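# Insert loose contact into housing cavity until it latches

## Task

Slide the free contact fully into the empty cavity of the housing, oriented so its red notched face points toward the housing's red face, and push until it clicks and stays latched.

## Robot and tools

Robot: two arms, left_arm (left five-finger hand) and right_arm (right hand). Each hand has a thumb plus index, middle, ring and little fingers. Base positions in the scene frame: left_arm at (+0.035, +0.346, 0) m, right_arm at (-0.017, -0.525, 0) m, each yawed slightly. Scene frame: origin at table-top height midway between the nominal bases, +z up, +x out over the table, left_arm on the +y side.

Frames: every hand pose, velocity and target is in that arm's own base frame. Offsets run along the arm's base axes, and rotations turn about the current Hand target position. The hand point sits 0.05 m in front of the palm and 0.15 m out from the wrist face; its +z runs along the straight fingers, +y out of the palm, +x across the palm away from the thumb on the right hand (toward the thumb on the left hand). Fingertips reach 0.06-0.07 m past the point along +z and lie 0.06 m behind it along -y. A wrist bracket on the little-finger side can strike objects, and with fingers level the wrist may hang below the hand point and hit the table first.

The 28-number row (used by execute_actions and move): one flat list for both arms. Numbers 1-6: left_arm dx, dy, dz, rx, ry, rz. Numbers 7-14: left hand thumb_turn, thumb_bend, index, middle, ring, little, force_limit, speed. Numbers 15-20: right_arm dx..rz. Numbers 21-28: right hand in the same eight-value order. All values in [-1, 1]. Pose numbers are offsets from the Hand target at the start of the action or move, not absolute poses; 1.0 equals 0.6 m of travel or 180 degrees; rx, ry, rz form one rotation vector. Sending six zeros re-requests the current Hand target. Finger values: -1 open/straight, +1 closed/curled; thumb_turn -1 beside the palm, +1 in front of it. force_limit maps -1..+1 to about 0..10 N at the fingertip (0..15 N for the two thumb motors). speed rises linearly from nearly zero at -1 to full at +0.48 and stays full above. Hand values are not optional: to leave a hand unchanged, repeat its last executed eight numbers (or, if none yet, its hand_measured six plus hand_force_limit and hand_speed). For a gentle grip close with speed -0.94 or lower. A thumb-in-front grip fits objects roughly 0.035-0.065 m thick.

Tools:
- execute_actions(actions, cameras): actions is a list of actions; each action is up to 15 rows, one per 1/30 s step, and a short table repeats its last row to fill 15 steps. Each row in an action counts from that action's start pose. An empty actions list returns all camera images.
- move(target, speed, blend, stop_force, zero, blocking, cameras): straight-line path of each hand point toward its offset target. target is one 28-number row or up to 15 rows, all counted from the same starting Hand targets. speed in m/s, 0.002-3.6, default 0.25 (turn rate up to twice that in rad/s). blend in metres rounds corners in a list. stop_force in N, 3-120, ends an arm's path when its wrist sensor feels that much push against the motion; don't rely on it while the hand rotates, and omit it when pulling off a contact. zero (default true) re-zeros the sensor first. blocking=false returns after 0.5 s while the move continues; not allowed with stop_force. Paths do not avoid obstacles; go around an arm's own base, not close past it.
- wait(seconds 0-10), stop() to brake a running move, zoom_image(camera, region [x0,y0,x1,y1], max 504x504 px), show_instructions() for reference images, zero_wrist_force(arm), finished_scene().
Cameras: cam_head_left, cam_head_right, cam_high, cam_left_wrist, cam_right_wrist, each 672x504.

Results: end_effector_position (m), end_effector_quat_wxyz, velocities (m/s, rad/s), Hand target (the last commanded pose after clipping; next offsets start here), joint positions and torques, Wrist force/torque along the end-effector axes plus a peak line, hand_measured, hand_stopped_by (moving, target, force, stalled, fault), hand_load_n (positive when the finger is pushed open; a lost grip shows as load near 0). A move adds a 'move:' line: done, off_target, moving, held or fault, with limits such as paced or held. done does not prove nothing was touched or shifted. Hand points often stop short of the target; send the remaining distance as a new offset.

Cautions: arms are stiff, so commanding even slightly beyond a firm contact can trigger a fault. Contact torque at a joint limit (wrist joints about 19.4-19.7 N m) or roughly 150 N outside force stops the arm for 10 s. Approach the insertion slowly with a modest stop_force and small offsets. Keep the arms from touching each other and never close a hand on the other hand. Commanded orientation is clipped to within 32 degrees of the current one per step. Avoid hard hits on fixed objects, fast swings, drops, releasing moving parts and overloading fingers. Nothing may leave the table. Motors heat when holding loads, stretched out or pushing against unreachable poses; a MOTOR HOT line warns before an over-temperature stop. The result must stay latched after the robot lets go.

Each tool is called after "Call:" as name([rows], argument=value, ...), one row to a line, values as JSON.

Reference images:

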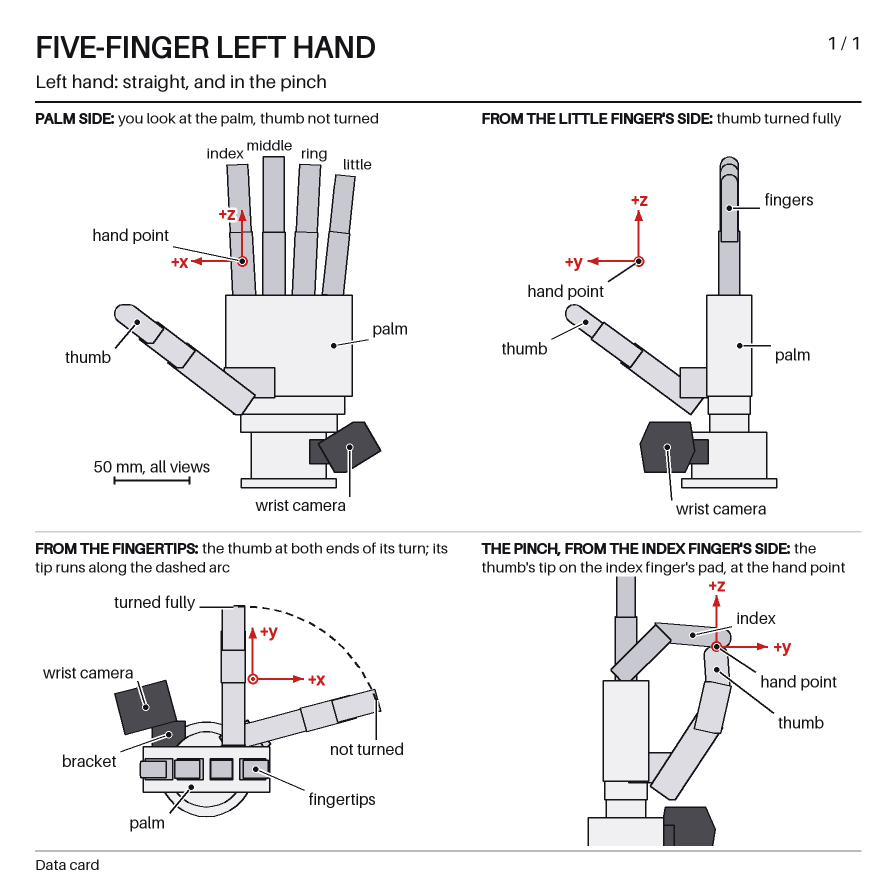

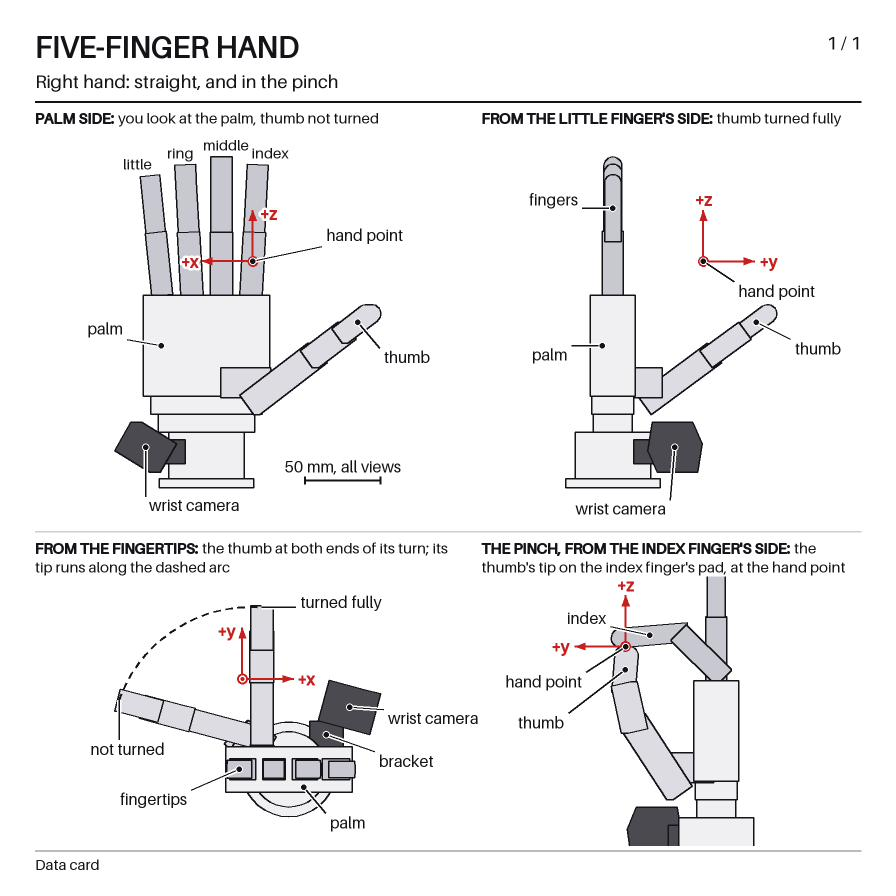

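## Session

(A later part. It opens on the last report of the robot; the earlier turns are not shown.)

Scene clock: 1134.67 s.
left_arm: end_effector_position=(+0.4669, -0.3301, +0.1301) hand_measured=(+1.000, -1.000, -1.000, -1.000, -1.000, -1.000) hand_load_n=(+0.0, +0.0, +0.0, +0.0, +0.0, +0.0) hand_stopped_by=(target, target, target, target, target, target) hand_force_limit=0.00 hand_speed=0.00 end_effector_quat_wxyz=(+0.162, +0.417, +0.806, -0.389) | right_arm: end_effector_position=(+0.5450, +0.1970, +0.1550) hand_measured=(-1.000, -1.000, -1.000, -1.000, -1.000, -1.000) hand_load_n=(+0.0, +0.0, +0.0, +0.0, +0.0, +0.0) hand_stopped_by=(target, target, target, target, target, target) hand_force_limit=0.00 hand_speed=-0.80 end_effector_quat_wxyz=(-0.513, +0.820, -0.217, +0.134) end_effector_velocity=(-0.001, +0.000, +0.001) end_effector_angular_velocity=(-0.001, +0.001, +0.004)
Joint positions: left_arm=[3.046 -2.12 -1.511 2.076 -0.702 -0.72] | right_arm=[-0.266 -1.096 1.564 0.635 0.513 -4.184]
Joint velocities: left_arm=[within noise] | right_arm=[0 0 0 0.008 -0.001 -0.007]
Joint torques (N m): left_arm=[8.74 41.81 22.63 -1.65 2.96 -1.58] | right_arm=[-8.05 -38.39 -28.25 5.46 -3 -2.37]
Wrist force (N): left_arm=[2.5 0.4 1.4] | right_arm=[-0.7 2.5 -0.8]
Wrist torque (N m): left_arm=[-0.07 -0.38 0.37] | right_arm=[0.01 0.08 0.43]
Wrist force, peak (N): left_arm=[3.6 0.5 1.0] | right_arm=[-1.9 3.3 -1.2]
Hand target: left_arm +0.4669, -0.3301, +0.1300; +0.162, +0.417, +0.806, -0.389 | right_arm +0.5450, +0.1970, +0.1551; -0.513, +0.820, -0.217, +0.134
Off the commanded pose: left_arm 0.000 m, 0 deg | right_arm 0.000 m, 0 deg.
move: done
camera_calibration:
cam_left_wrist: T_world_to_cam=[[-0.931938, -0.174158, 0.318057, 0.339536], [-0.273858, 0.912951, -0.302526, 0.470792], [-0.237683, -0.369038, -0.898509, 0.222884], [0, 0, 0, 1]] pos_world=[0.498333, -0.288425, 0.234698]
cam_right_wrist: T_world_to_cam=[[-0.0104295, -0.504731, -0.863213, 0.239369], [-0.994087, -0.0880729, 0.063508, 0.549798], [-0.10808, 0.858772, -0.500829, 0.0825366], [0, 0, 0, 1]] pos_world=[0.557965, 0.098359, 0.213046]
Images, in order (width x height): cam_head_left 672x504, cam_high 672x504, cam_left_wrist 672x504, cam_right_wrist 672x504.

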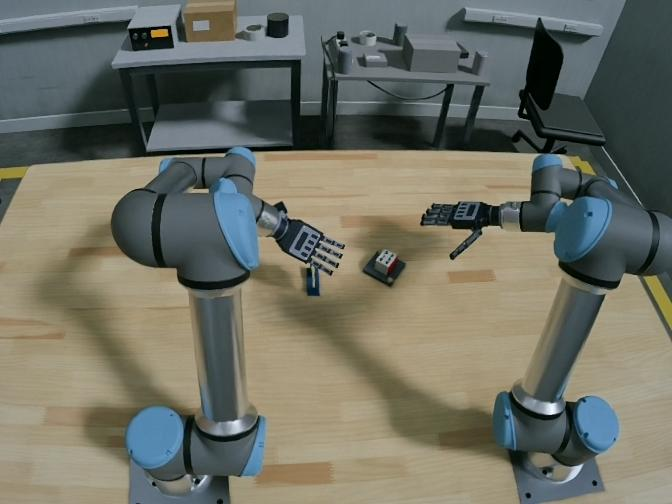

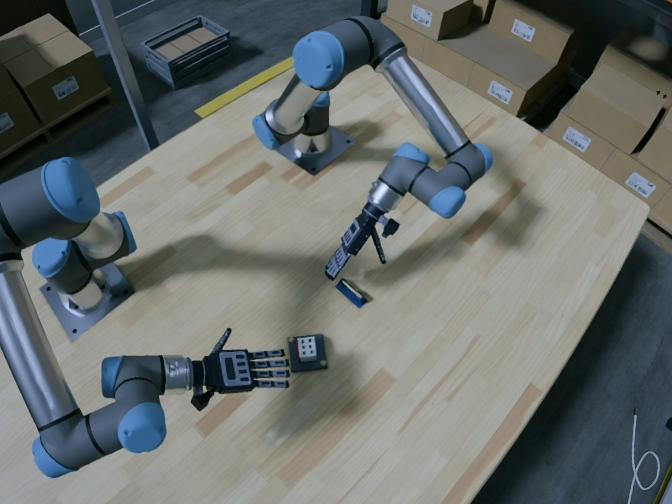

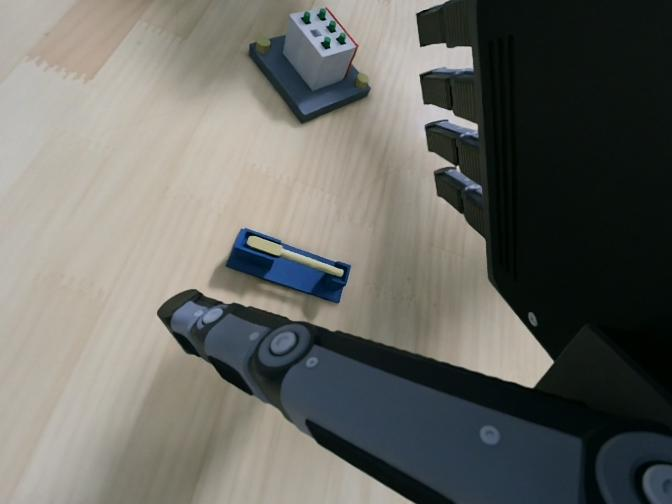

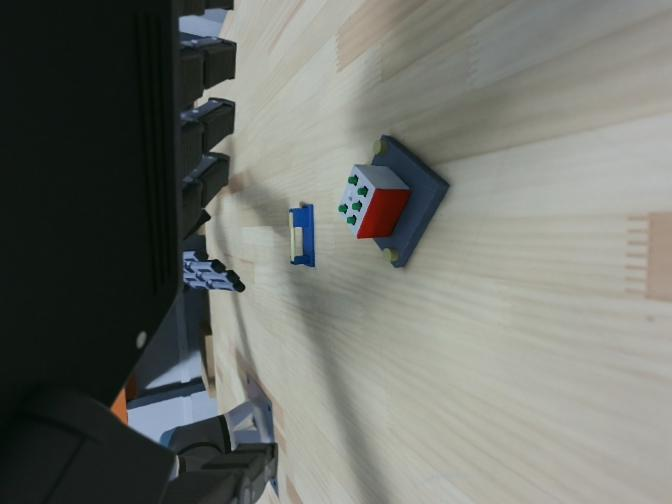

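Call:
move(target=[0.0027,-0.0457,-0.0775,0,0,0,1,-0.4,0.0,-1,-1,-1,0,0,0,0,0,0,0,0,-1,-1,-1,-1,-1,-1,0,-0.8], speed=0.1, cameras=["cam_left_wrist","cam_right_wrist"])

Scene clock: 1224.20 s.
left_arm: end_effector_position=(+0.4686, -0.3575, +0.0836) hand_measured=(+1.000, -0.400, +0.000, -1.000, -1.000, -1.000) hand_load_n=(+0.0, +0.0, +0.0, +0.0, +0.0, +0.0) hand_stopped_by=(target, target, target, target, target, target) hand_force_limit=0.00 hand_speed=0.00 end_effector_quat_wxyz=(+0.162, +0.417, +0.806, -0.389) | right_arm: end_effector_position=(+0.5450, +0.1970, +0.1551) hand_measured=(-1.000, -1.000, -1.000, -1.000, -1.000, -1.000) hand_load_n=(+0.0, +0.0, +0.0, -0.5, +0.0, +0.0) hand_stopped_by=(target, target, target, target, target, target) hand_force_limit=0.00 hand_speed=-0.80 end_effector_quat_wxyz=(-0.513, +0.820, -0.217, +0.134)
Joint positions: left_arm=[2.989 -2.192 -1.507 2.21 -0.705 -0.808] | right_arm=[-0.266 -1.096 1.564 0.636 0.513 -4.184]
Joint torques (N m): left_arm=[6.28 51.86 17.2 -5.35 0.47 0.95] | right_arm=[-9.7 -38.85 -25.1 2.32 -3.67 0.13]
Wrist force (N): left_arm=[2.1 0.4 1.2] | right_arm=[-0.4 2.7 -0.6]
Wrist torque (N m): left_arm=[-0.05 -0.33 0.34] | right_arm=[0.03 0.04 0.45]
Wrist force, peak (N): left_arm=[2.5 0.7 2.3] | right_arm=[-0.3 2.8 -0.8]
Hand target: left_arm +0.4685, -0.3575, +0.0835; +0.162, +0.417, +0.806, -0.389 | right_arm +0.5450, +0.1970, +0.1551; -0.513, +0.820, -0.217, +0.134
Off the commanded pose: left_arm 0.000 m, 0 deg | right_arm 0.000 m, 0 deg.
move: done
camera_calibration:
cam_left_wrist: T_world_to_cam=[[-0.931936, -0.174196, 0.318042, 0.351128], [-0.273943, 0.912857, -0.302732, 0.482257], [-0.237593, -0.369253, -0.898444, 0.17127], [0, 0, 0, 1]] pos_world=[0.500033, -0.315825, 0.188198]
cam_right_wrist: T_world_to_cam=[[-0.010388, -0.504653, -0.86326, 0.239348], [-0.994077, -0.0881886, 0.0635163, 0.549802], [-0.108183, 0.858806, -0.500748, 0.0825736], [0, 0, 0, 1]] pos_world=[0.557965, 0.0983591, 0.213046]
Images, in order (width x height): cam_left_wrist 672x504, cam_right_wrist 672x504.

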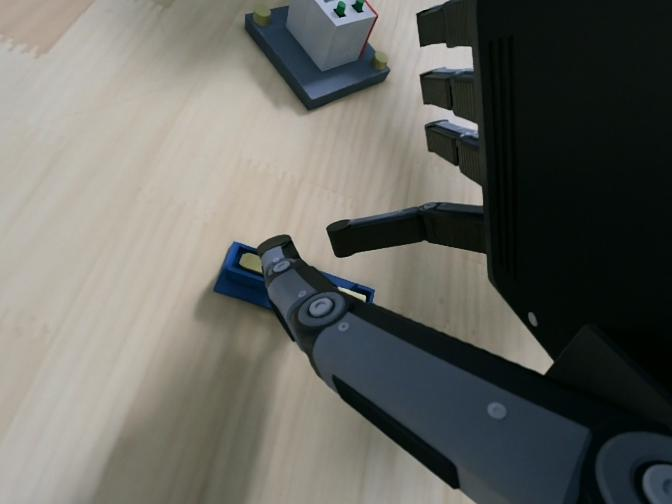

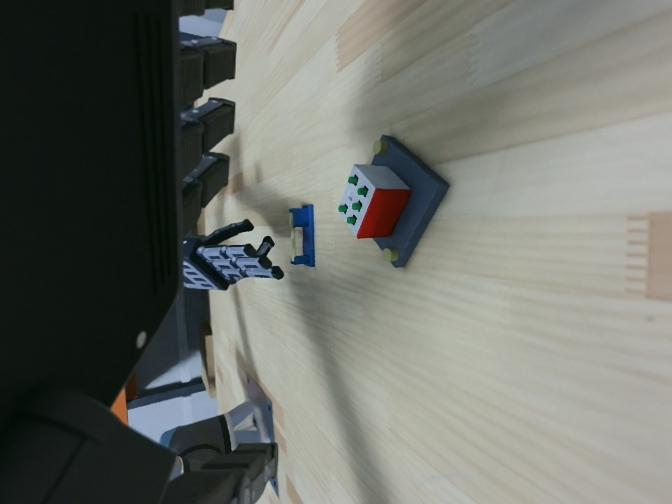

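Call:
zoom_image(camera="cam_left_wrist", region=[205, 215, 395, 345])

Call:
zoom_image(camera="cam_right_wrist", region=[180, 190, 330, 300])

Scaled by 2.653.

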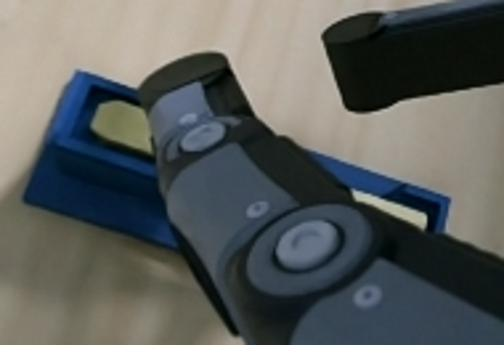

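Scaled by 3.360.

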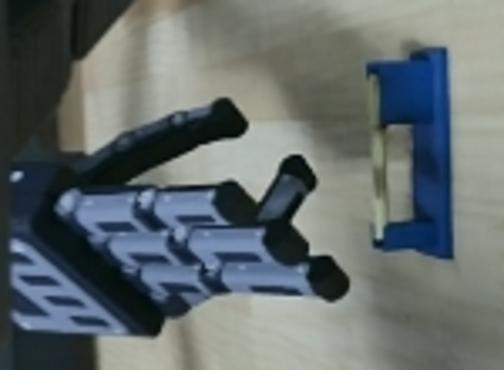

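Call:
move(target=[0,0,-0.075,0,0,0,1,-0.4,0.0,-1,-1,-1,0,0,0,0,0,0,0,0,-1,-1,-1,-1,-1,-1,0,-0.8], speed=0.06, stop_force=8, cameras=["cam_left_wrist","cam_right_wrist"])

Call:
zoom_image(camera="cam_right_wrist", region=[230, 190, 330, 290])

Call:
zoom_image(camera="cam_left_wrist", region=[205, 185, 405, 335])

Scene clock: 1289.07 s.
left_arm: end_effector_position=(+0.4686, -0.3575, +0.0385) hand_measured=(+1.000, -0.400, +0.000, -1.000, -1.000, -1.000) hand_load_n=(+0.0, +0.0, +0.0, +0.0, +0.0, +0.0) hand_stopped_by=(target, target, target, target, target, target) hand_force_limit=0.00 hand_speed=0.00 end_effector_quat_wxyz=(+0.162, +0.417, +0.806, -0.389) | right_arm: end_effector_position=(+0.5450, +0.1970, +0.1551) hand_measured=(-1.000, -1.000, -1.000, -1.000, -1.000, -1.000) hand_load_n=(-0.5, +0.0, +0.0, -0.5, +0.0, +0.0) hand_stopped_by=(target, target, target, target, target, target) hand_force_limit=0.00 hand_speed=-0.80 end_effector_quat_wxyz=(-0.513, +0.820, -0.217, +0.134)
Joint positions: left_arm=[2.989 -2.252 -1.538 2.302 -0.705 -0.808] | right_arm=[-0.266 -1.096 1.564 0.636 0.513 -4.184]
Joint torques (N m): left_arm=[-2.16 58.84 28.64 -6.44 3.47 -1.54] | right_arm=[-8.44 -50.3 -15.52 0.35 -2.71 2.58]
Wrist force (N): left_arm=[2.3 0.2 1.5] | right_arm=[-0.5 2.7 -0.7]
Wrist torque (N m): left_arm=[-0.11 -0.35 0.37] | right_arm=[0.04 0.05 0.45]
Wrist force, peak (N): left_arm=[2.8 0.6 1.9] | right_arm=[-0.6 2.9 -0.8]
Hand target: left_arm +0.4685, -0.3575, +0.0385; +0.162, +0.417, +0.806, -0.389 | right_arm +0.5450, +0.1970, +0.1551; -0.513, +0.820, -0.217, +0.134
Off the commanded pose: left_arm 0.000 m, 0 deg | right_arm 0.000 m, 0 deg.
move: done
camera_calibration:
cam_left_wrist: T_world_to_cam=[[-0.931858, -0.174347, 0.318188, 0.365381], [-0.274126, 0.912832, -0.302643, 0.468583], [-0.237687, -0.369244, -0.898423, 0.130834], [0, 0, 0, 1]] pos_world=[0.500032, -0.315725, 0.143098]
cam_right_wrist: T_world_to_cam=[[-0.010388, -0.504653, -0.86326, 0.239348], [-0.994077, -0.0881886, 0.0635163, 0.549802], [-0.108183, 0.858806, -0.500748, 0.0825736], [0, 0, 0, 1]] pos_world=[0.557965, 0.0983591, 0.213046]
Images, in order (width x height): cam_left_wrist 672x504, cam_right_wrist 672x504.

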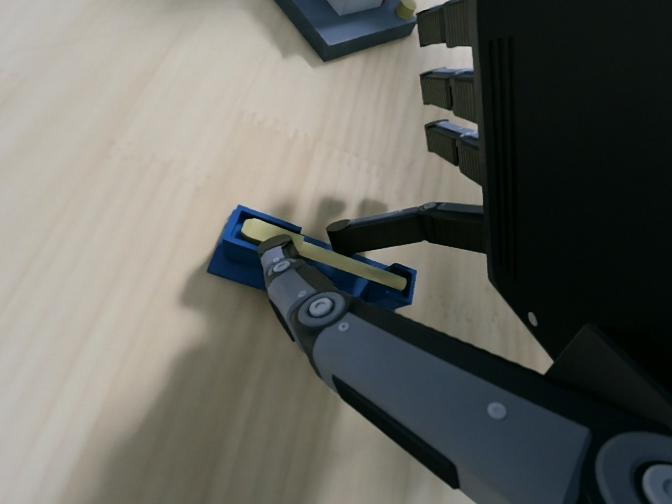

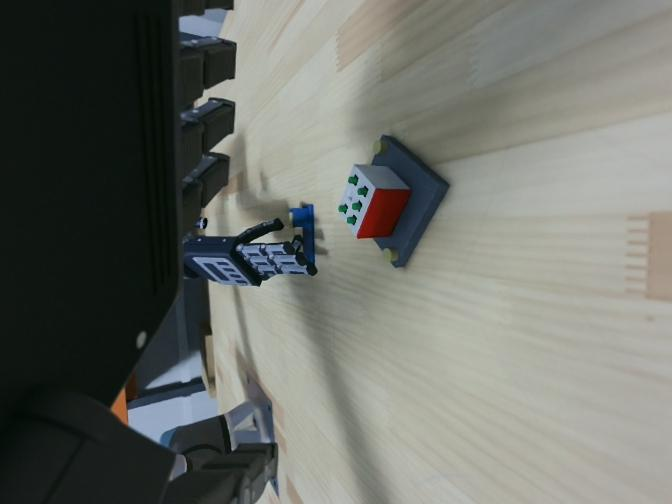

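Scaled by 5.040.

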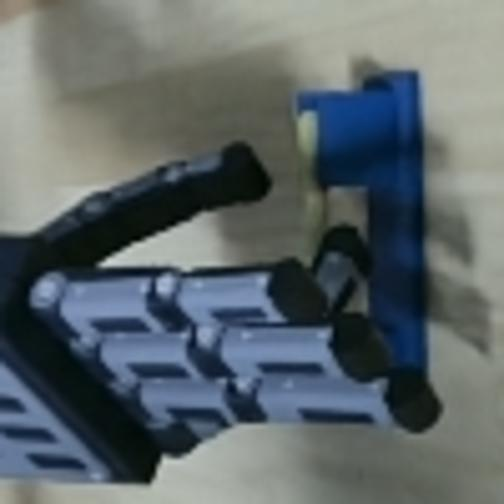

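Scaled by 2.520.

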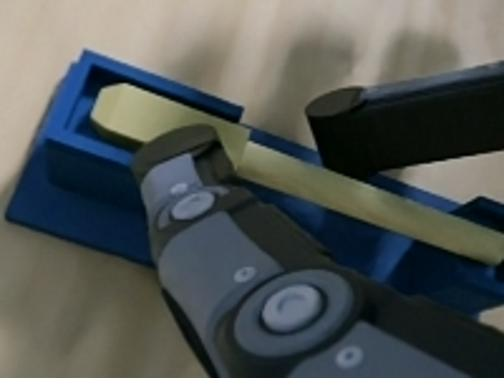

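Call:
move(target=[0,0,-0.0208,0,0,0,1,-0.4,0.0,-1,-1,-1,0,0,0,0,0,0,0,0,-1,-1,-1,-1,-1,-1,0,-0.8], speed=0.03, stop_force=5, cameras=["cam_left_wrist","cam_right_wrist"])

Call:
zoom_image(camera="cam_right_wrist", region=[230, 190, 330, 290])

Call:
zoom_image(camera="cam_left_wrist", region=[205, 185, 445, 335])

Scene clock: 1327.23 s.
left_arm: end_effector_position=(+0.4685, -0.3575, +0.0272) hand_measured=(+1.000, -0.400, +0.000, -1.000, -1.000, -1.000) hand_load_n=(+0.5, +0.0, -2.0, +0.0, +0.0, +0.0) hand_stopped_by=(target, target, target, target, target, target) hand_force_limit=0.00 hand_speed=0.00 end_effector_quat_wxyz=(+0.162, +0.417, +0.806, -0.389) | right_arm: end_effector_position=(+0.5450, +0.1970, +0.1551) hand_measured=(-1.000, -1.000, -1.000, -1.000, -1.000, -1.000) hand_load_n=(+0.0, +0.0, +0.0, +0.0, +0.0, +0.0) hand_stopped_by=(target, target, target, target, target, target) hand_force_limit=0.00 hand_speed=-0.80 end_effector_quat_wxyz=(-0.513, +0.820, -0.217, +0.134)
Joint positions: left_arm=[2.989 -2.268 -1.544 2.324 -0.705 -0.808] | right_arm=[-0.266 -1.096 1.564 0.636 0.513 -4.184]
Joint torques (N m): left_arm=[-2.58 51.23 27.55 -5.09 -1.32 -0.25] | right_arm=[-7.66 -50.56 -15.39 0.19 -1.66 2.42]
Wrist force (N): left_arm=[0.0 -2.7 -1.5] | right_arm=[-0.4 2.5 -0.8]
Wrist torque (N m): left_arm=[-0.07 -0.40 0.37] | right_arm=[0.01 0.04 0.45]
Wrist force, peak (N): left_arm=[-2.6 -7.0 -5.1] | right_arm=[-0.6 2.9 -0.8]
Hand target: left_arm +0.4685, -0.3575, +0.0272; +0.162, +0.417, +0.806, -0.389 (not the last commanded pose) | right_arm +0.5450, +0.1970, +0.1551; -0.513, +0.820, -0.217, +0.134
Off the commanded pose: left_arm 0.001 m, 0 deg | right_arm 0.000 m, 0 deg.
move: contact (left_arm)
camera_calibration:
cam_left_wrist: T_world_to_cam=[[-0.931858, -0.174347, 0.318188, 0.368928], [-0.274126, 0.912832, -0.302643, 0.465285], [-0.237687, -0.369244, -0.898423, 0.120735], [0, 0, 0, 1]] pos_world=[0.500032, -0.315825, 0.131898]
cam_right_wrist: T_world_to_cam=[[-0.010388, -0.504653, -0.86326, 0.239348], [-0.994077, -0.0881886, 0.0635163, 0.549802], [-0.108183, 0.858806, -0.500748, 0.0825736], [0, 0, 0, 1]] pos_world=[0.557965, 0.0983591, 0.213046]
Images, in order (width x height): cam_left_wrist 672x504, cam_right_wrist 672x504.

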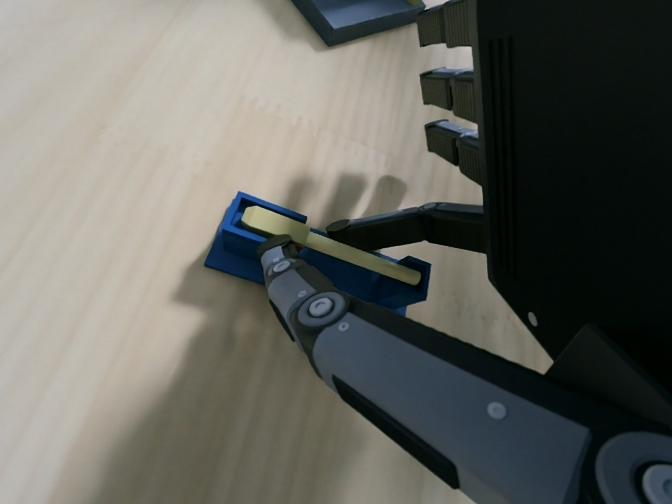

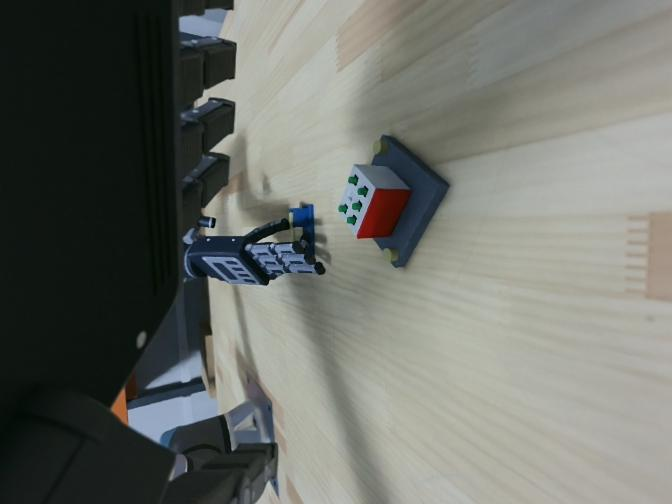

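Scaled by 5.040.

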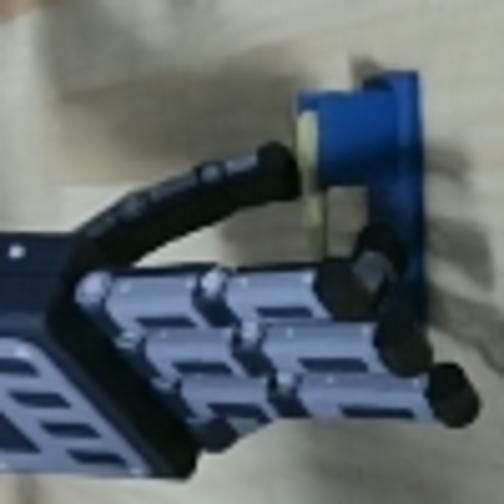

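Scaled by 2.100.

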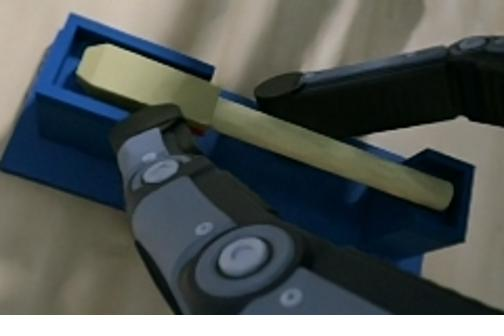

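Call:
move([
  [0,0,0.0267,0,0,0,1,-0.4,0.0,-1,-1,-1,0,0,0,0,0,0,0,0,-1,-1,-1,-1,-1,-1,0,-0.8],
  [-0.001,-0.0158,0.0267,0,0,0,1,-0.8,0.18,-1,-1,-1,0,0,0,0,0,0,0,0,-1,-1,-1,-1,-1,-1,0,-0.8],
], speed=0.05, cameras=["cam_left_wrist","cam_right_wrist"])

Call:
zoom_image(camera="cam_left_wrist", region=[205, 165, 445, 335])

Call:
zoom_image(camera="cam_right_wrist", region=[230, 190, 330, 290])

Scene clock: 1383.13 s.
left_arm: end_effector_position=(+0.4679, -0.3670, +0.0432) hand_measured=(+1.000, -0.800, +0.180, -1.000, -1.000, -1.000) hand_load_n=(+0.5, +0.0, +0.0, +0.0, +0.0, +0.0) hand_stopped_by=(target, target, target, target, target, target) hand_force_limit=0.00 hand_speed=0.00 end_effector_quat_wxyz=(+0.162, +0.417, +0.806, -0.389) | right_arm: end_effector_position=(+0.5450, +0.1970, +0.1551) hand_measured=(-1.000, -1.000, -1.000, -1.000, -1.000, -1.000) hand_load_n=(-0.5, +0.0, +0.0, +0.0, +0.0, +0.0) hand_stopped_by=(target, target, target, target, target, target) hand_force_limit=0.00 hand_speed=-0.80 end_effector_quat_wxyz=(-0.513, +0.820, -0.217, +0.134)
Joint positions: left_arm=[2.969 -2.248 -1.523 2.306 -0.706 -0.838] | right_arm=[-0.266 -1.096 1.564 0.636 0.513 -4.184]
Joint torques (N m): left_arm=[7.87 59.47 12.16 -6.28 3.59 -1.59] | right_arm=[-6.37 -50.26 -15.69 0.39 -0.76 2.35]
Wrist force (N): left_arm=[2.4 0.1 1.4] | right_arm=[-0.5 2.6 -0.9]
Wrist torque (N m): left_arm=[-0.11 -0.37 0.37] | right_arm=[0.03 0.06 0.45]
Wrist force, peak (N): left_arm=[0.3 -2.8 -1.5] | right_arm=[-0.5 2.9 -0.9]
Hand target: left_arm +0.4679, -0.3670, +0.0433; +0.162, +0.417, +0.806, -0.389 | right_arm +0.5450, +0.1970, +0.1551; -0.513, +0.820, -0.217, +0.134
Off the commanded pose: left_arm 0.000 m, 0 deg | right_arm 0.000 m, 0 deg.
move: done
camera_calibration:
cam_left_wrist: T_world_to_cam=[[-0.93188, -0.174275, 0.318164, 0.361677], [-0.274053, 0.912846, -0.302668, 0.478515], [-0.237687, -0.369244, -0.898423, 0.131496], [0, 0, 0, 1]] pos_world=[0.499432, -0.325225, 0.147898]
cam_right_wrist: T_world_to_cam=[[-0.010388, -0.504653, -0.86326, 0.239348], [-0.994077, -0.0881886, 0.0635163, 0.549802], [-0.108183, 0.858806, -0.500748, 0.0825736], [0, 0, 0, 1]] pos_world=[0.557965, 0.0983591, 0.213046]
Images, in order (width x height): cam_left_wrist 672x504, cam_right_wrist 672x504.

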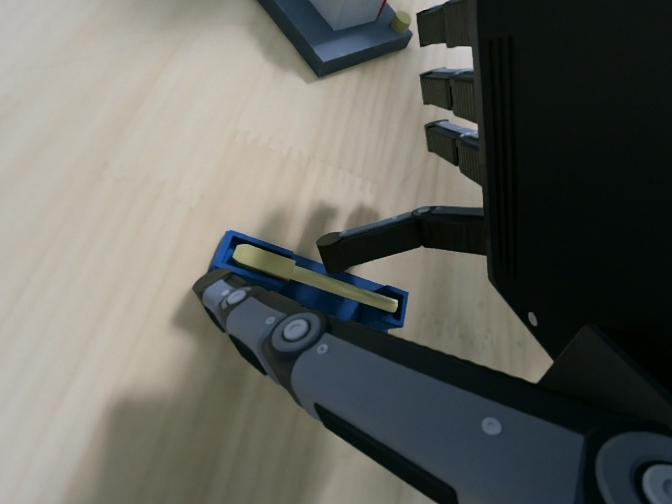

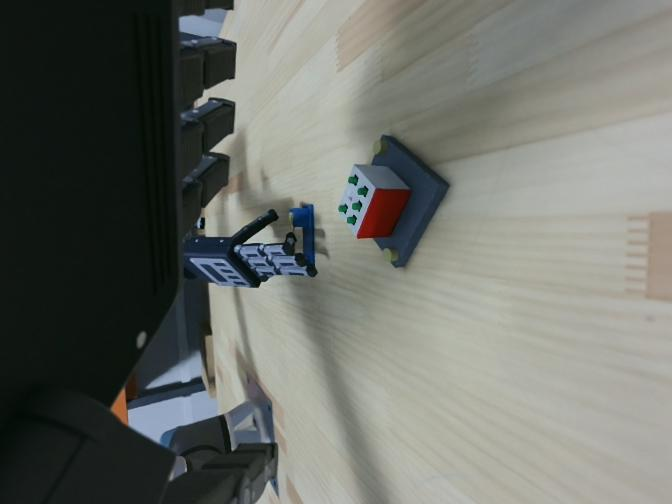

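Scaled by 2.100.

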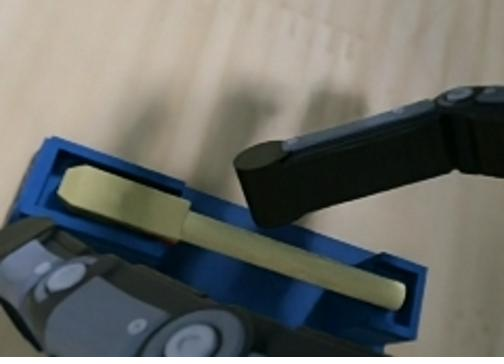

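Scaled by 5.040.

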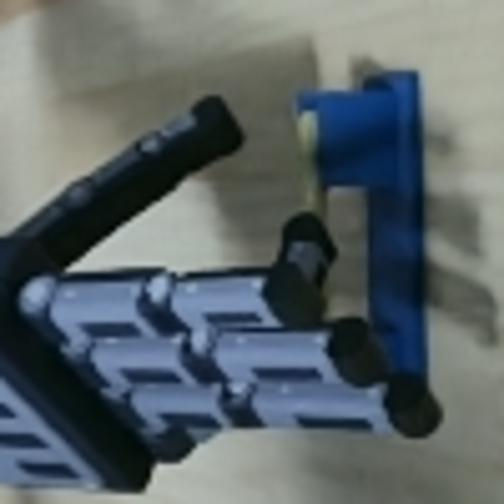

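Call:
move(target=[0,0,-0.0352,0,0,0,1,-0.8,0.18,-1,-1,-1,0,0,0,0,0,0,0,0,-1,-1,-1,-1,-1,-1,0,-0.8], speed=0.03, stop_force=5, cameras=["cam_left_wrist","cam_right_wrist"])

Scene clock: 1423.30 s.
left_arm: end_effector_position=(+0.4679, -0.3670, +0.0221) hand_measured=(+1.000, -0.800, +0.180, -1.000, -1.000, -1.000) hand_load_n=(+0.0, +0.0, +0.0, +0.0, +0.0, +0.0) hand_stopped_by=(target, target, target, target, target, target) hand_force_limit=0.00 hand_speed=0.00 end_effector_quat_wxyz=(+0.162, +0.417, +0.806, -0.389) | right_arm: end_effector_position=(+0.5450, +0.1970, +0.1551) hand_measured=(-1.000, -1.000, -1.000, -1.000, -1.000, -1.000) hand_load_n=(+0.0, +0.0, +0.0, +0.0, +0.0, +0.0) hand_stopped_by=(target, target, target, target, target, target) hand_force_limit=0.00 hand_speed=-0.80 end_effector_quat_wxyz=(-0.513, +0.820, -0.217, +0.134)
Joint positions: left_arm=[2.969 -2.278 -1.534 2.347 -0.706 -0.838] | right_arm=[-0.266 -1.096 1.564 0.636 0.513 -4.184]
Joint torques (N m): left_arm=[4.77 59.98 28.32 -6.4 3.06 0.64] | right_arm=[-4.45 -51.26 -15.71 0.26 0.35 2.41]
Wrist force (N): left_arm=[2.7 0.1 1.0] | right_arm=[-0.3 2.5 -0.7]
Wrist torque (N m): left_arm=[-0.08 -0.43 0.39] | right_arm=[0.01 0.03 0.45]
Wrist force, peak (N): left_arm=[2.7 0.5 1.6] | right_arm=[-0.5 2.9 -0.9]
Hand target: left_arm +0.4679, -0.3670, +0.0221; +0.162, +0.417, +0.806, -0.389 | right_arm +0.5450, +0.1970, +0.1551; -0.513, +0.820, -0.217, +0.134
Off the commanded pose: left_arm 0.000 m, 0 deg | right_arm 0.000 m, 0 deg.
move: done
camera_calibration:
cam_left_wrist: T_world_to_cam=[[-0.931854, -0.17434, 0.318204, 0.368382], [-0.274148, 0.912798, -0.302725, 0.472138], [-0.237679, -0.369331, -0.89839, 0.112413], [0, 0, 0, 1]] pos_world=[0.499432, -0.325225, 0.126698]
cam_right_wrist: T_world_to_cam=[[-0.010388, -0.504653, -0.86326, 0.239348], [-0.994077, -0.0881886, 0.0635163, 0.549802], [-0.108183, 0.858806, -0.500748, 0.0825736], [0, 0, 0, 1]] pos_world=[0.557965, 0.0983591, 0.213046]
Images, in order (width x height): cam_left_wrist 672x504, cam_right_wrist 672x504.

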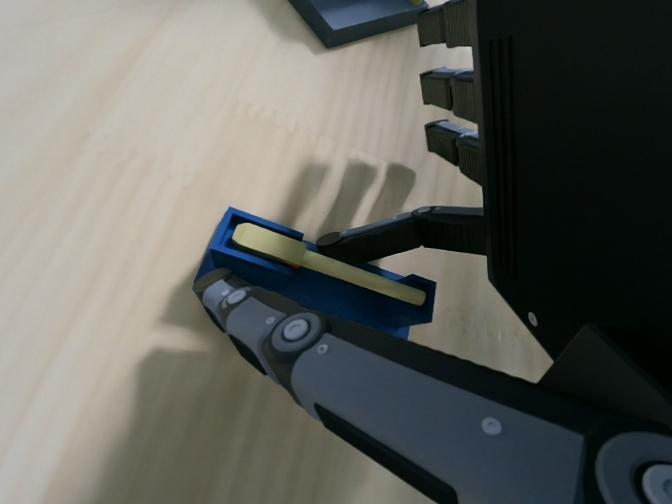

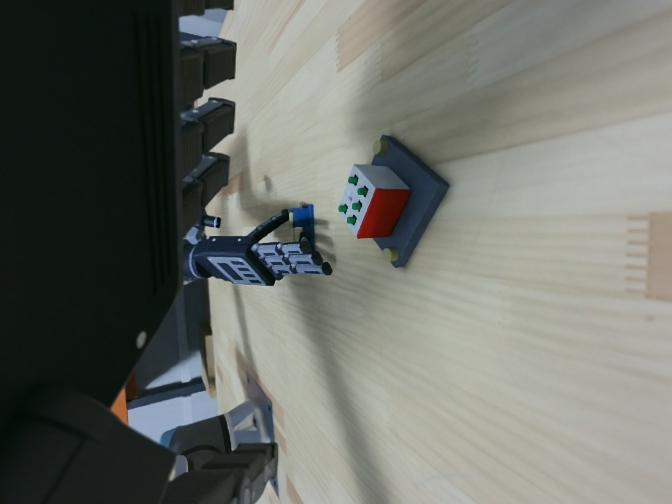

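Call:
zoom_image(camera="cam_left_wrist", region=[180, 190, 460, 360])

Call:
zoom_image(camera="cam_right_wrist", region=[240, 180, 360, 300])

Scaled by 1.800.

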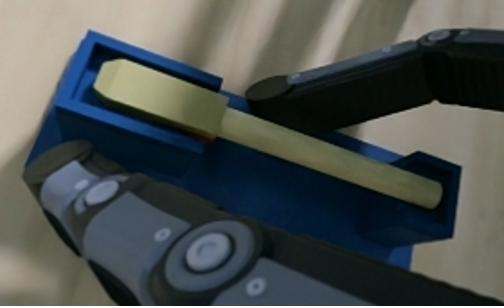

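Scaled by 4.200.

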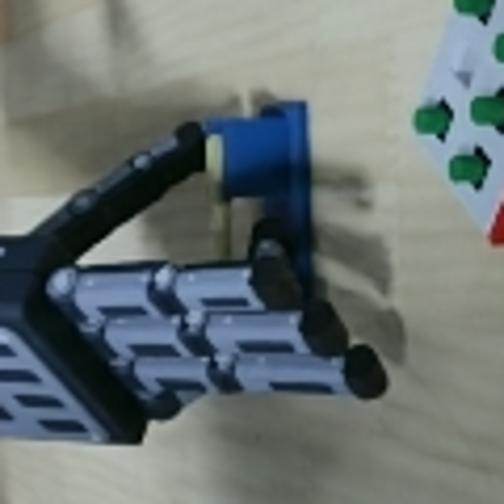

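Call:
move(target=[0.0008,0.0133,0,0,0,0,1,-0.8,0.18,-1,-1,-1,0,0,0,0,0,0,0,0,-1,-1,-1,-1,-1,-1,0,-0.8], speed=0.012, stop_force=4, cameras=["cam_left_wrist","cam_right_wrist"])

Call:
zoom_image(camera="cam_left_wrist", region=[180, 190, 460, 360])

Call:
zoom_image(camera="cam_right_wrist", region=[260, 190, 340, 270])

Scene clock: 1458.93 s.
left_arm: end_effector_position=(+0.4684, -0.3590, +0.0222) hand_measured=(+1.000, -0.800, +0.180, -1.000, -1.000, -1.000) hand_load_n=(+0.0, +0.0, +0.0, +0.0, +0.0, +0.5) hand_stopped_by=(target, target, target, target, target, target) hand_force_limit=0.00 hand_speed=0.00 end_effector_quat_wxyz=(+0.162, +0.417, +0.806, -0.389) | right_arm: end_effector_position=(+0.5450, +0.1970, +0.1551) hand_measured=(-1.000, -1.000, -1.000, -1.000, -1.000, -1.000) hand_load_n=(+0.0, +0.5, +0.0, +0.0, +0.0, -0.5) hand_stopped_by=(target, target, target, target, target, target) hand_force_limit=0.00 hand_speed=-0.80 end_effector_quat_wxyz=(-0.513, +0.820, -0.217, +0.134)
Joint positions: left_arm=[2.986 -2.276 -1.545 2.336 -0.705 -0.812] | right_arm=[-0.266 -1.096 1.564 0.636 0.513 -4.184]
Joint torques (N m): left_arm=[-7.28 47.24 28.36 -0.89 2.55 -1.6] | right_arm=[-3.69 -49.93 -15.36 0.29 0.49 2.33]
Wrist force (N): left_arm=[2.4 0.3 1.5] | right_arm=[-0.3 2.6 -0.7]
Wrist torque (N m): left_arm=[-0.09 -0.36 0.26] | right_arm=[0.02 0.02 0.45]
Wrist force, peak (N): left_arm=[2.9 0.5 1.4] | right_arm=[-0.4 2.9 -0.8]
Hand target: left_arm +0.4684, -0.3590, +0.0221; +0.162, +0.417, +0.806, -0.389 | right_arm +0.5450, +0.1970, +0.1551; -0.513, +0.820, -0.217, +0.134
Off the commanded pose: left_arm 0.000 m, 0 deg | right_arm 0.000 m, 0 deg.
move: done
camera_calibration:
cam_left_wrist: T_world_to_cam=[[-0.931854, -0.17434, 0.318204, 0.370194], [-0.274148, 0.912798, -0.302725, 0.465094], [-0.237679, -0.369331, -0.89839, 0.115539], [0, 0, 0, 1]] pos_world=[0.499932, -0.317325, 0.126798]
cam_right_wrist: T_world_to_cam=[[-0.010388, -0.504653, -0.86326, 0.239348], [-0.994077, -0.0881886, 0.0635163, 0.549802], [-0.108183, 0.858806, -0.500748, 0.0825736], [0, 0, 0, 1]] pos_world=[0.557965, 0.0983591, 0.213046]
Images, in order (width x height): cam_left_wrist 672x504, cam_right_wrist 672x504.

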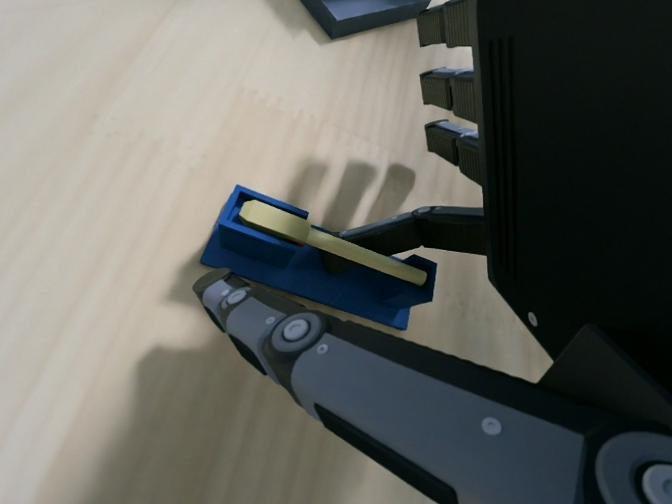

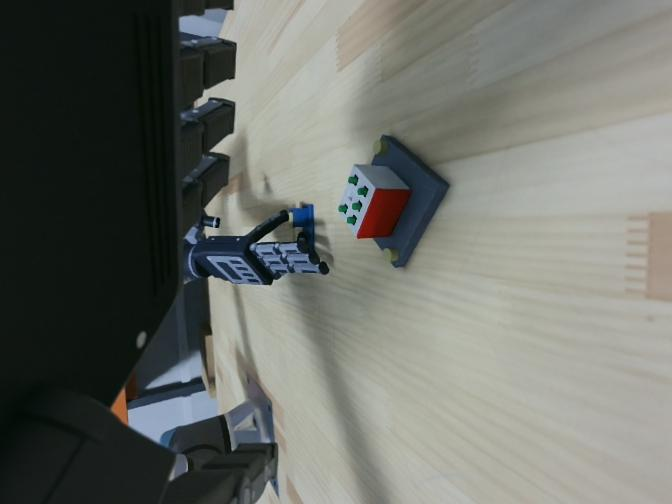

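Scaled by 1.800.

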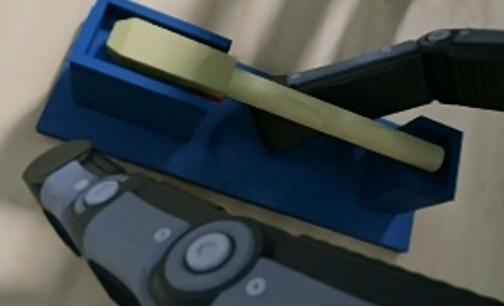

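Scaled by 6.300.

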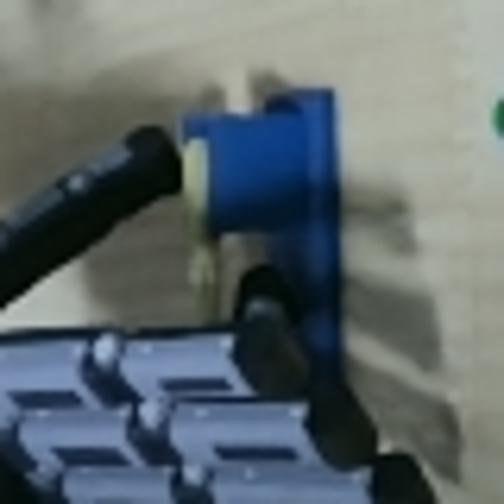

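Call:
execute_actions([
  [[0,0,0,0,0,0,1,-0.25,0.18,-1,-1,-1,-0.7,-0.75,0,0,0,0,0,0,-1,-1,-1,-1,-1,-1,0,-0.8]],
], cameras=["cam_left_wrist"])

Call:
zoom_image(camera="cam_left_wrist", region=[180, 190, 460, 360])

Scene clock: 1499.67 s.
left_arm: end_effector_position=(+0.4684, -0.3590, +0.0221) hand_measured=(+1.000, -0.482, +0.180, -1.000, -1.000, -1.000) hand_load_n=(+1.5, +3.0, +0.0, +0.0, +0.0, +0.0) hand_stopped_by=(target, force, target, target, target, target) hand_force_limit=-0.70 hand_speed=-0.75 end_effector_quat_wxyz=(+0.162, +0.417, +0.806, -0.389) | right_arm: end_effector_position=(+0.5450, +0.1970, +0.1551) hand_measured=(-1.000, -1.000, -1.000, -1.000, -1.000, -1.000) hand_load_n=(-0.5, +0.0, +0.0, +0.0, +0.0, +0.0) hand_stopped_by=(target, target, target, target, target, target) hand_force_limit=0.00 hand_speed=-0.80 end_effector_quat_wxyz=(-0.513, +0.820, -0.217, +0.134)
Joint positions: left_arm=[2.986 -2.276 -1.545 2.336 -0.705 -0.812] | right_arm=[-0.266 -1.096 1.564 0.636 0.513 -4.184]
Joint torques (N m): left_arm=[-7.59 44.71 27.58 -1.01 -0.49 -1.47] | right_arm=[-2.56 -50.5 -15.62 0.35 0.5 2.34]
Wrist force (N): left_arm=[3.0 1.8 -0.5] | right_arm=[-0.4 2.6 -0.8]
Wrist torque (N m): left_arm=[-0.05 -0.42 0.23] | right_arm=[0.03 0.04 0.44]
Wrist force, peak (N): left_arm=[3.1 2.0 -0.4] | right_arm=[-0.5 2.9 -0.9]
Hand target: left_arm +0.4684, -0.3590, +0.0221; +0.162, +0.417, +0.806, -0.389 | right_arm +0.5450, +0.1970, +0.1551; -0.513, +0.820, -0.217, +0.134
Off the commanded pose: left_arm 0.000 m, 0 deg | right_arm 0.000 m, 0 deg.
camera_calibration:
cam_left_wrist: T_world_to_cam=[[-0.931854, -0.17434, 0.318204, 0.370226], [-0.274148, 0.912798, -0.302725, 0.465064], [-0.237679, -0.369331, -0.89839, 0.115449], [0, 0, 0, 1]] pos_world=[0.499932, -0.317325, 0.126698]
Images, in order (width x height): cam_left_wrist 672x504.

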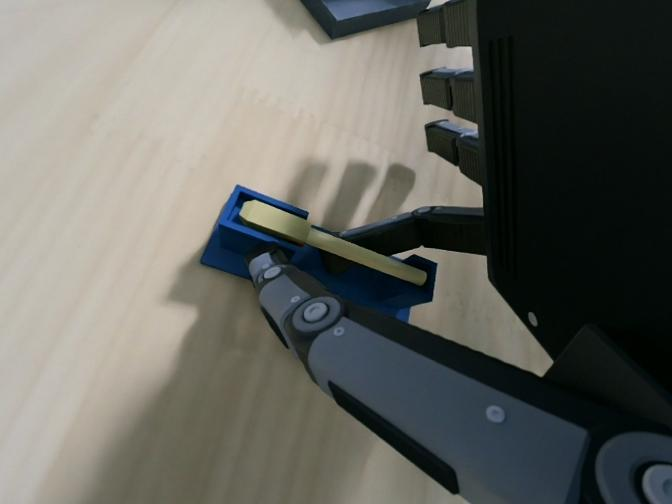

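Scaled by 1.800.

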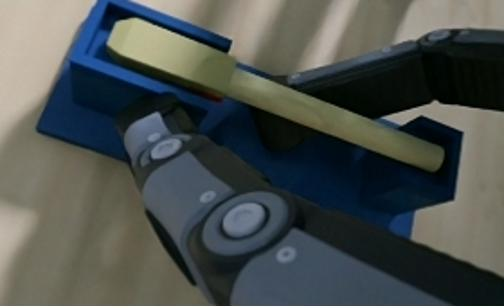

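Call:
execute_actions([
  [[0,0,0,0,0,0,1,-0.56,0.18,-1,-1,-1,-0.6,-0.4,0,0,0,0,0,0,-1,-1,-1,-1,-1,-1,0,-0.8]],
  [[0,0,0,0,0,0,0.2,-0.56,0.18,-1,-1,-1,-0.6,-0.5,0,0,0,0,0,0,-1,-1,-1,-1,-1,-1,0,-0.8]],
], cameras=["cam_left_wrist"])

Scene clock: 1597.17 s.
left_arm: end_effector_position=(+0.4684, -0.3590, +0.0221) hand_measured=(+0.200, -0.560, +0.180, -1.000, -1.000, -1.000) hand_load_n=(+0.0, +0.0, +0.0, +0.0, +0.0, +0.0) hand_stopped_by=(target, target, target, target, target, target) hand_force_limit=-0.60 hand_speed=-0.50 end_effector_quat_wxyz=(+0.162, +0.417, +0.806, -0.389) | right_arm: end_effector_position=(+0.5450, +0.1970, +0.1551) hand_measured=(-1.000, -1.000, -1.000, -1.000, -1.000, -1.000) hand_load_n=(+0.0, +0.0, +0.0, +0.0, +0.0, +0.0) hand_stopped_by=(target, target, target, target, target, target) hand_force_limit=0.00 hand_speed=-0.80 end_effector_quat_wxyz=(-0.513, +0.820, -0.217, +0.134)
Joint positions: left_arm=[2.986 -2.276 -1.545 2.336 -0.705 -0.812] | right_arm=[-0.266 -1.096 1.564 0.636 0.513 -4.184]
Joint torques (N m): left_arm=[-8 44.48 21.72 -1.91 -0.48 -1.42] | right_arm=[-0.81 -50.45 -15.85 0.36 0.63 2.42]
Wrist force (N): left_arm=[2.4 0.3 1.3] | right_arm=[-0.5 2.6 -0.9]
Wrist torque (N m): left_arm=[-0.08 -0.36 0.27] | right_arm=[0.02 0.05 0.45]
Wrist force, peak (N): left_arm=[3.5 1.8 -0.4] | right_arm=[-0.4 2.8 -0.8]
Hand target: left_arm +0.4684, -0.3590, +0.0221; +0.162, +0.417, +0.806, -0.389 | right_arm +0.5450, +0.1970, +0.1551; -0.513, +0.820, -0.217, +0.134
Off the commanded pose: left_arm 0.000 m, 0 deg | right_arm 0.000 m, 0 deg.
camera_calibration:
cam_left_wrist: T_world_to_cam=[[-0.931858, -0.174347, 0.318188, 0.370228], [-0.274126, 0.912832, -0.302643, 0.465053], [-0.237687, -0.369244, -0.898423, 0.115485], [0, 0, 0, 1]] pos_world=[0.499932, -0.317325, 0.126698]
Images, in order (width x height): cam_left_wrist 672x504.

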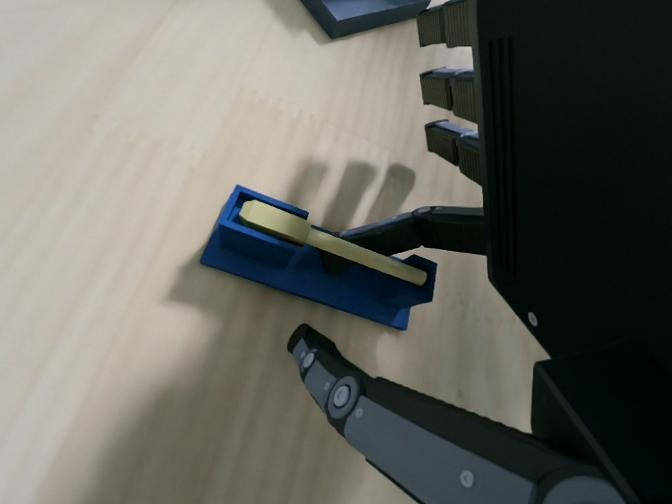

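Call:
execute_actions([
  [[0,0,0,0,0,0,0.2,0.0,0.18,-1,-1,-1,-0.6,-0.5,0,0,0,0,0,0,-1,-1,-1,-1,-1,-1,0,-0.8]],
], cameras=["cam_left_wrist"])

Scene clock: 1606.80 s.
left_arm: end_effector_position=(+0.4684, -0.3590, +0.0221) hand_measured=(+0.200, +0.000, +0.180, -1.000, -1.000, -1.000) hand_load_n=(+0.0, +0.0, +0.0, +0.0, +0.0, +0.0) hand_stopped_by=(target, target, target, target, target, target) hand_force_limit=-0.60 hand_speed=-0.50 end_effector_quat_wxyz=(+0.162, +0.417, +0.806, -0.389) | right_arm: end_effector_position=(+0.5450, +0.1970, +0.1551) hand_measured=(-1.000, -1.000, -1.000, -1.000, -1.000, -1.000) hand_load_n=(+0.0, +0.0, +0.0, +0.0, +0.0, +0.0) hand_stopped_by=(target, target, target, target, target, target) hand_force_limit=0.00 hand_speed=-0.80 end_effector_quat_wxyz=(-0.513, +0.820, -0.217, +0.134)
Joint positions: left_arm=[2.986 -2.276 -1.545 2.336 -0.705 -0.812] | right_arm=[-0.266 -1.096 1.564 0.636 0.513 -4.184]
Joint torques (N m): left_arm=[-7.52 44.52 17.22 -2.64 -0.44 -1.49] | right_arm=[-0.22 -50.36 -15.8 0.23 0.56 2.39]
Wrist force (N): left_arm=[2.5 0.3 1.2] | right_arm=[-0.6 2.5 -0.6]
Wrist torque (N m): left_arm=[-0.07 -0.38 0.27] | right_arm=[0.00 0.06 0.44]
Wrist force, peak (N): left_arm=[2.7 0.7 1.4] | right_arm=[-0.3 2.9 -0.8]
Hand target: left_arm +0.4684, -0.3590, +0.0221; +0.162, +0.417, +0.806, -0.389 | right_arm +0.5450, +0.1970, +0.1551; -0.513, +0.820, -0.217, +0.134
Off the commanded pose: left_arm 0.000 m, 0 deg | right_arm 0.000 m, 0 deg.
camera_calibration:
cam_left_wrist: T_world_to_cam=[[-0.931858, -0.174347, 0.318188, 0.370228], [-0.274126, 0.912832, -0.302643, 0.465053], [-0.237687, -0.369244, -0.898423, 0.115485], [0, 0, 0, 1]] pos_world=[0.499932, -0.317325, 0.126698]
Images, in order (width x height): cam_left_wrist 672x504.

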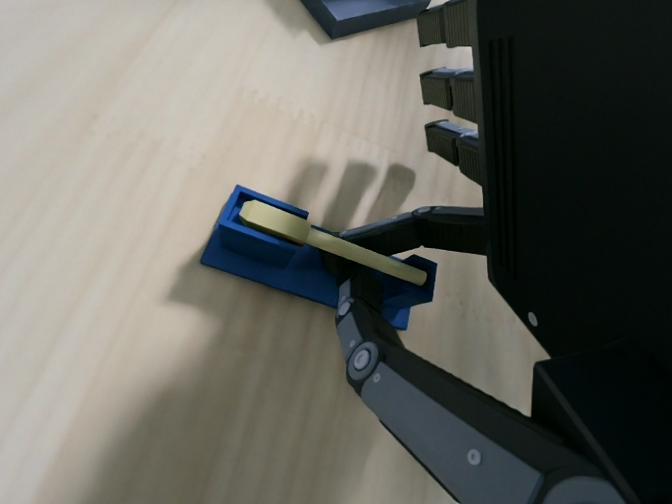

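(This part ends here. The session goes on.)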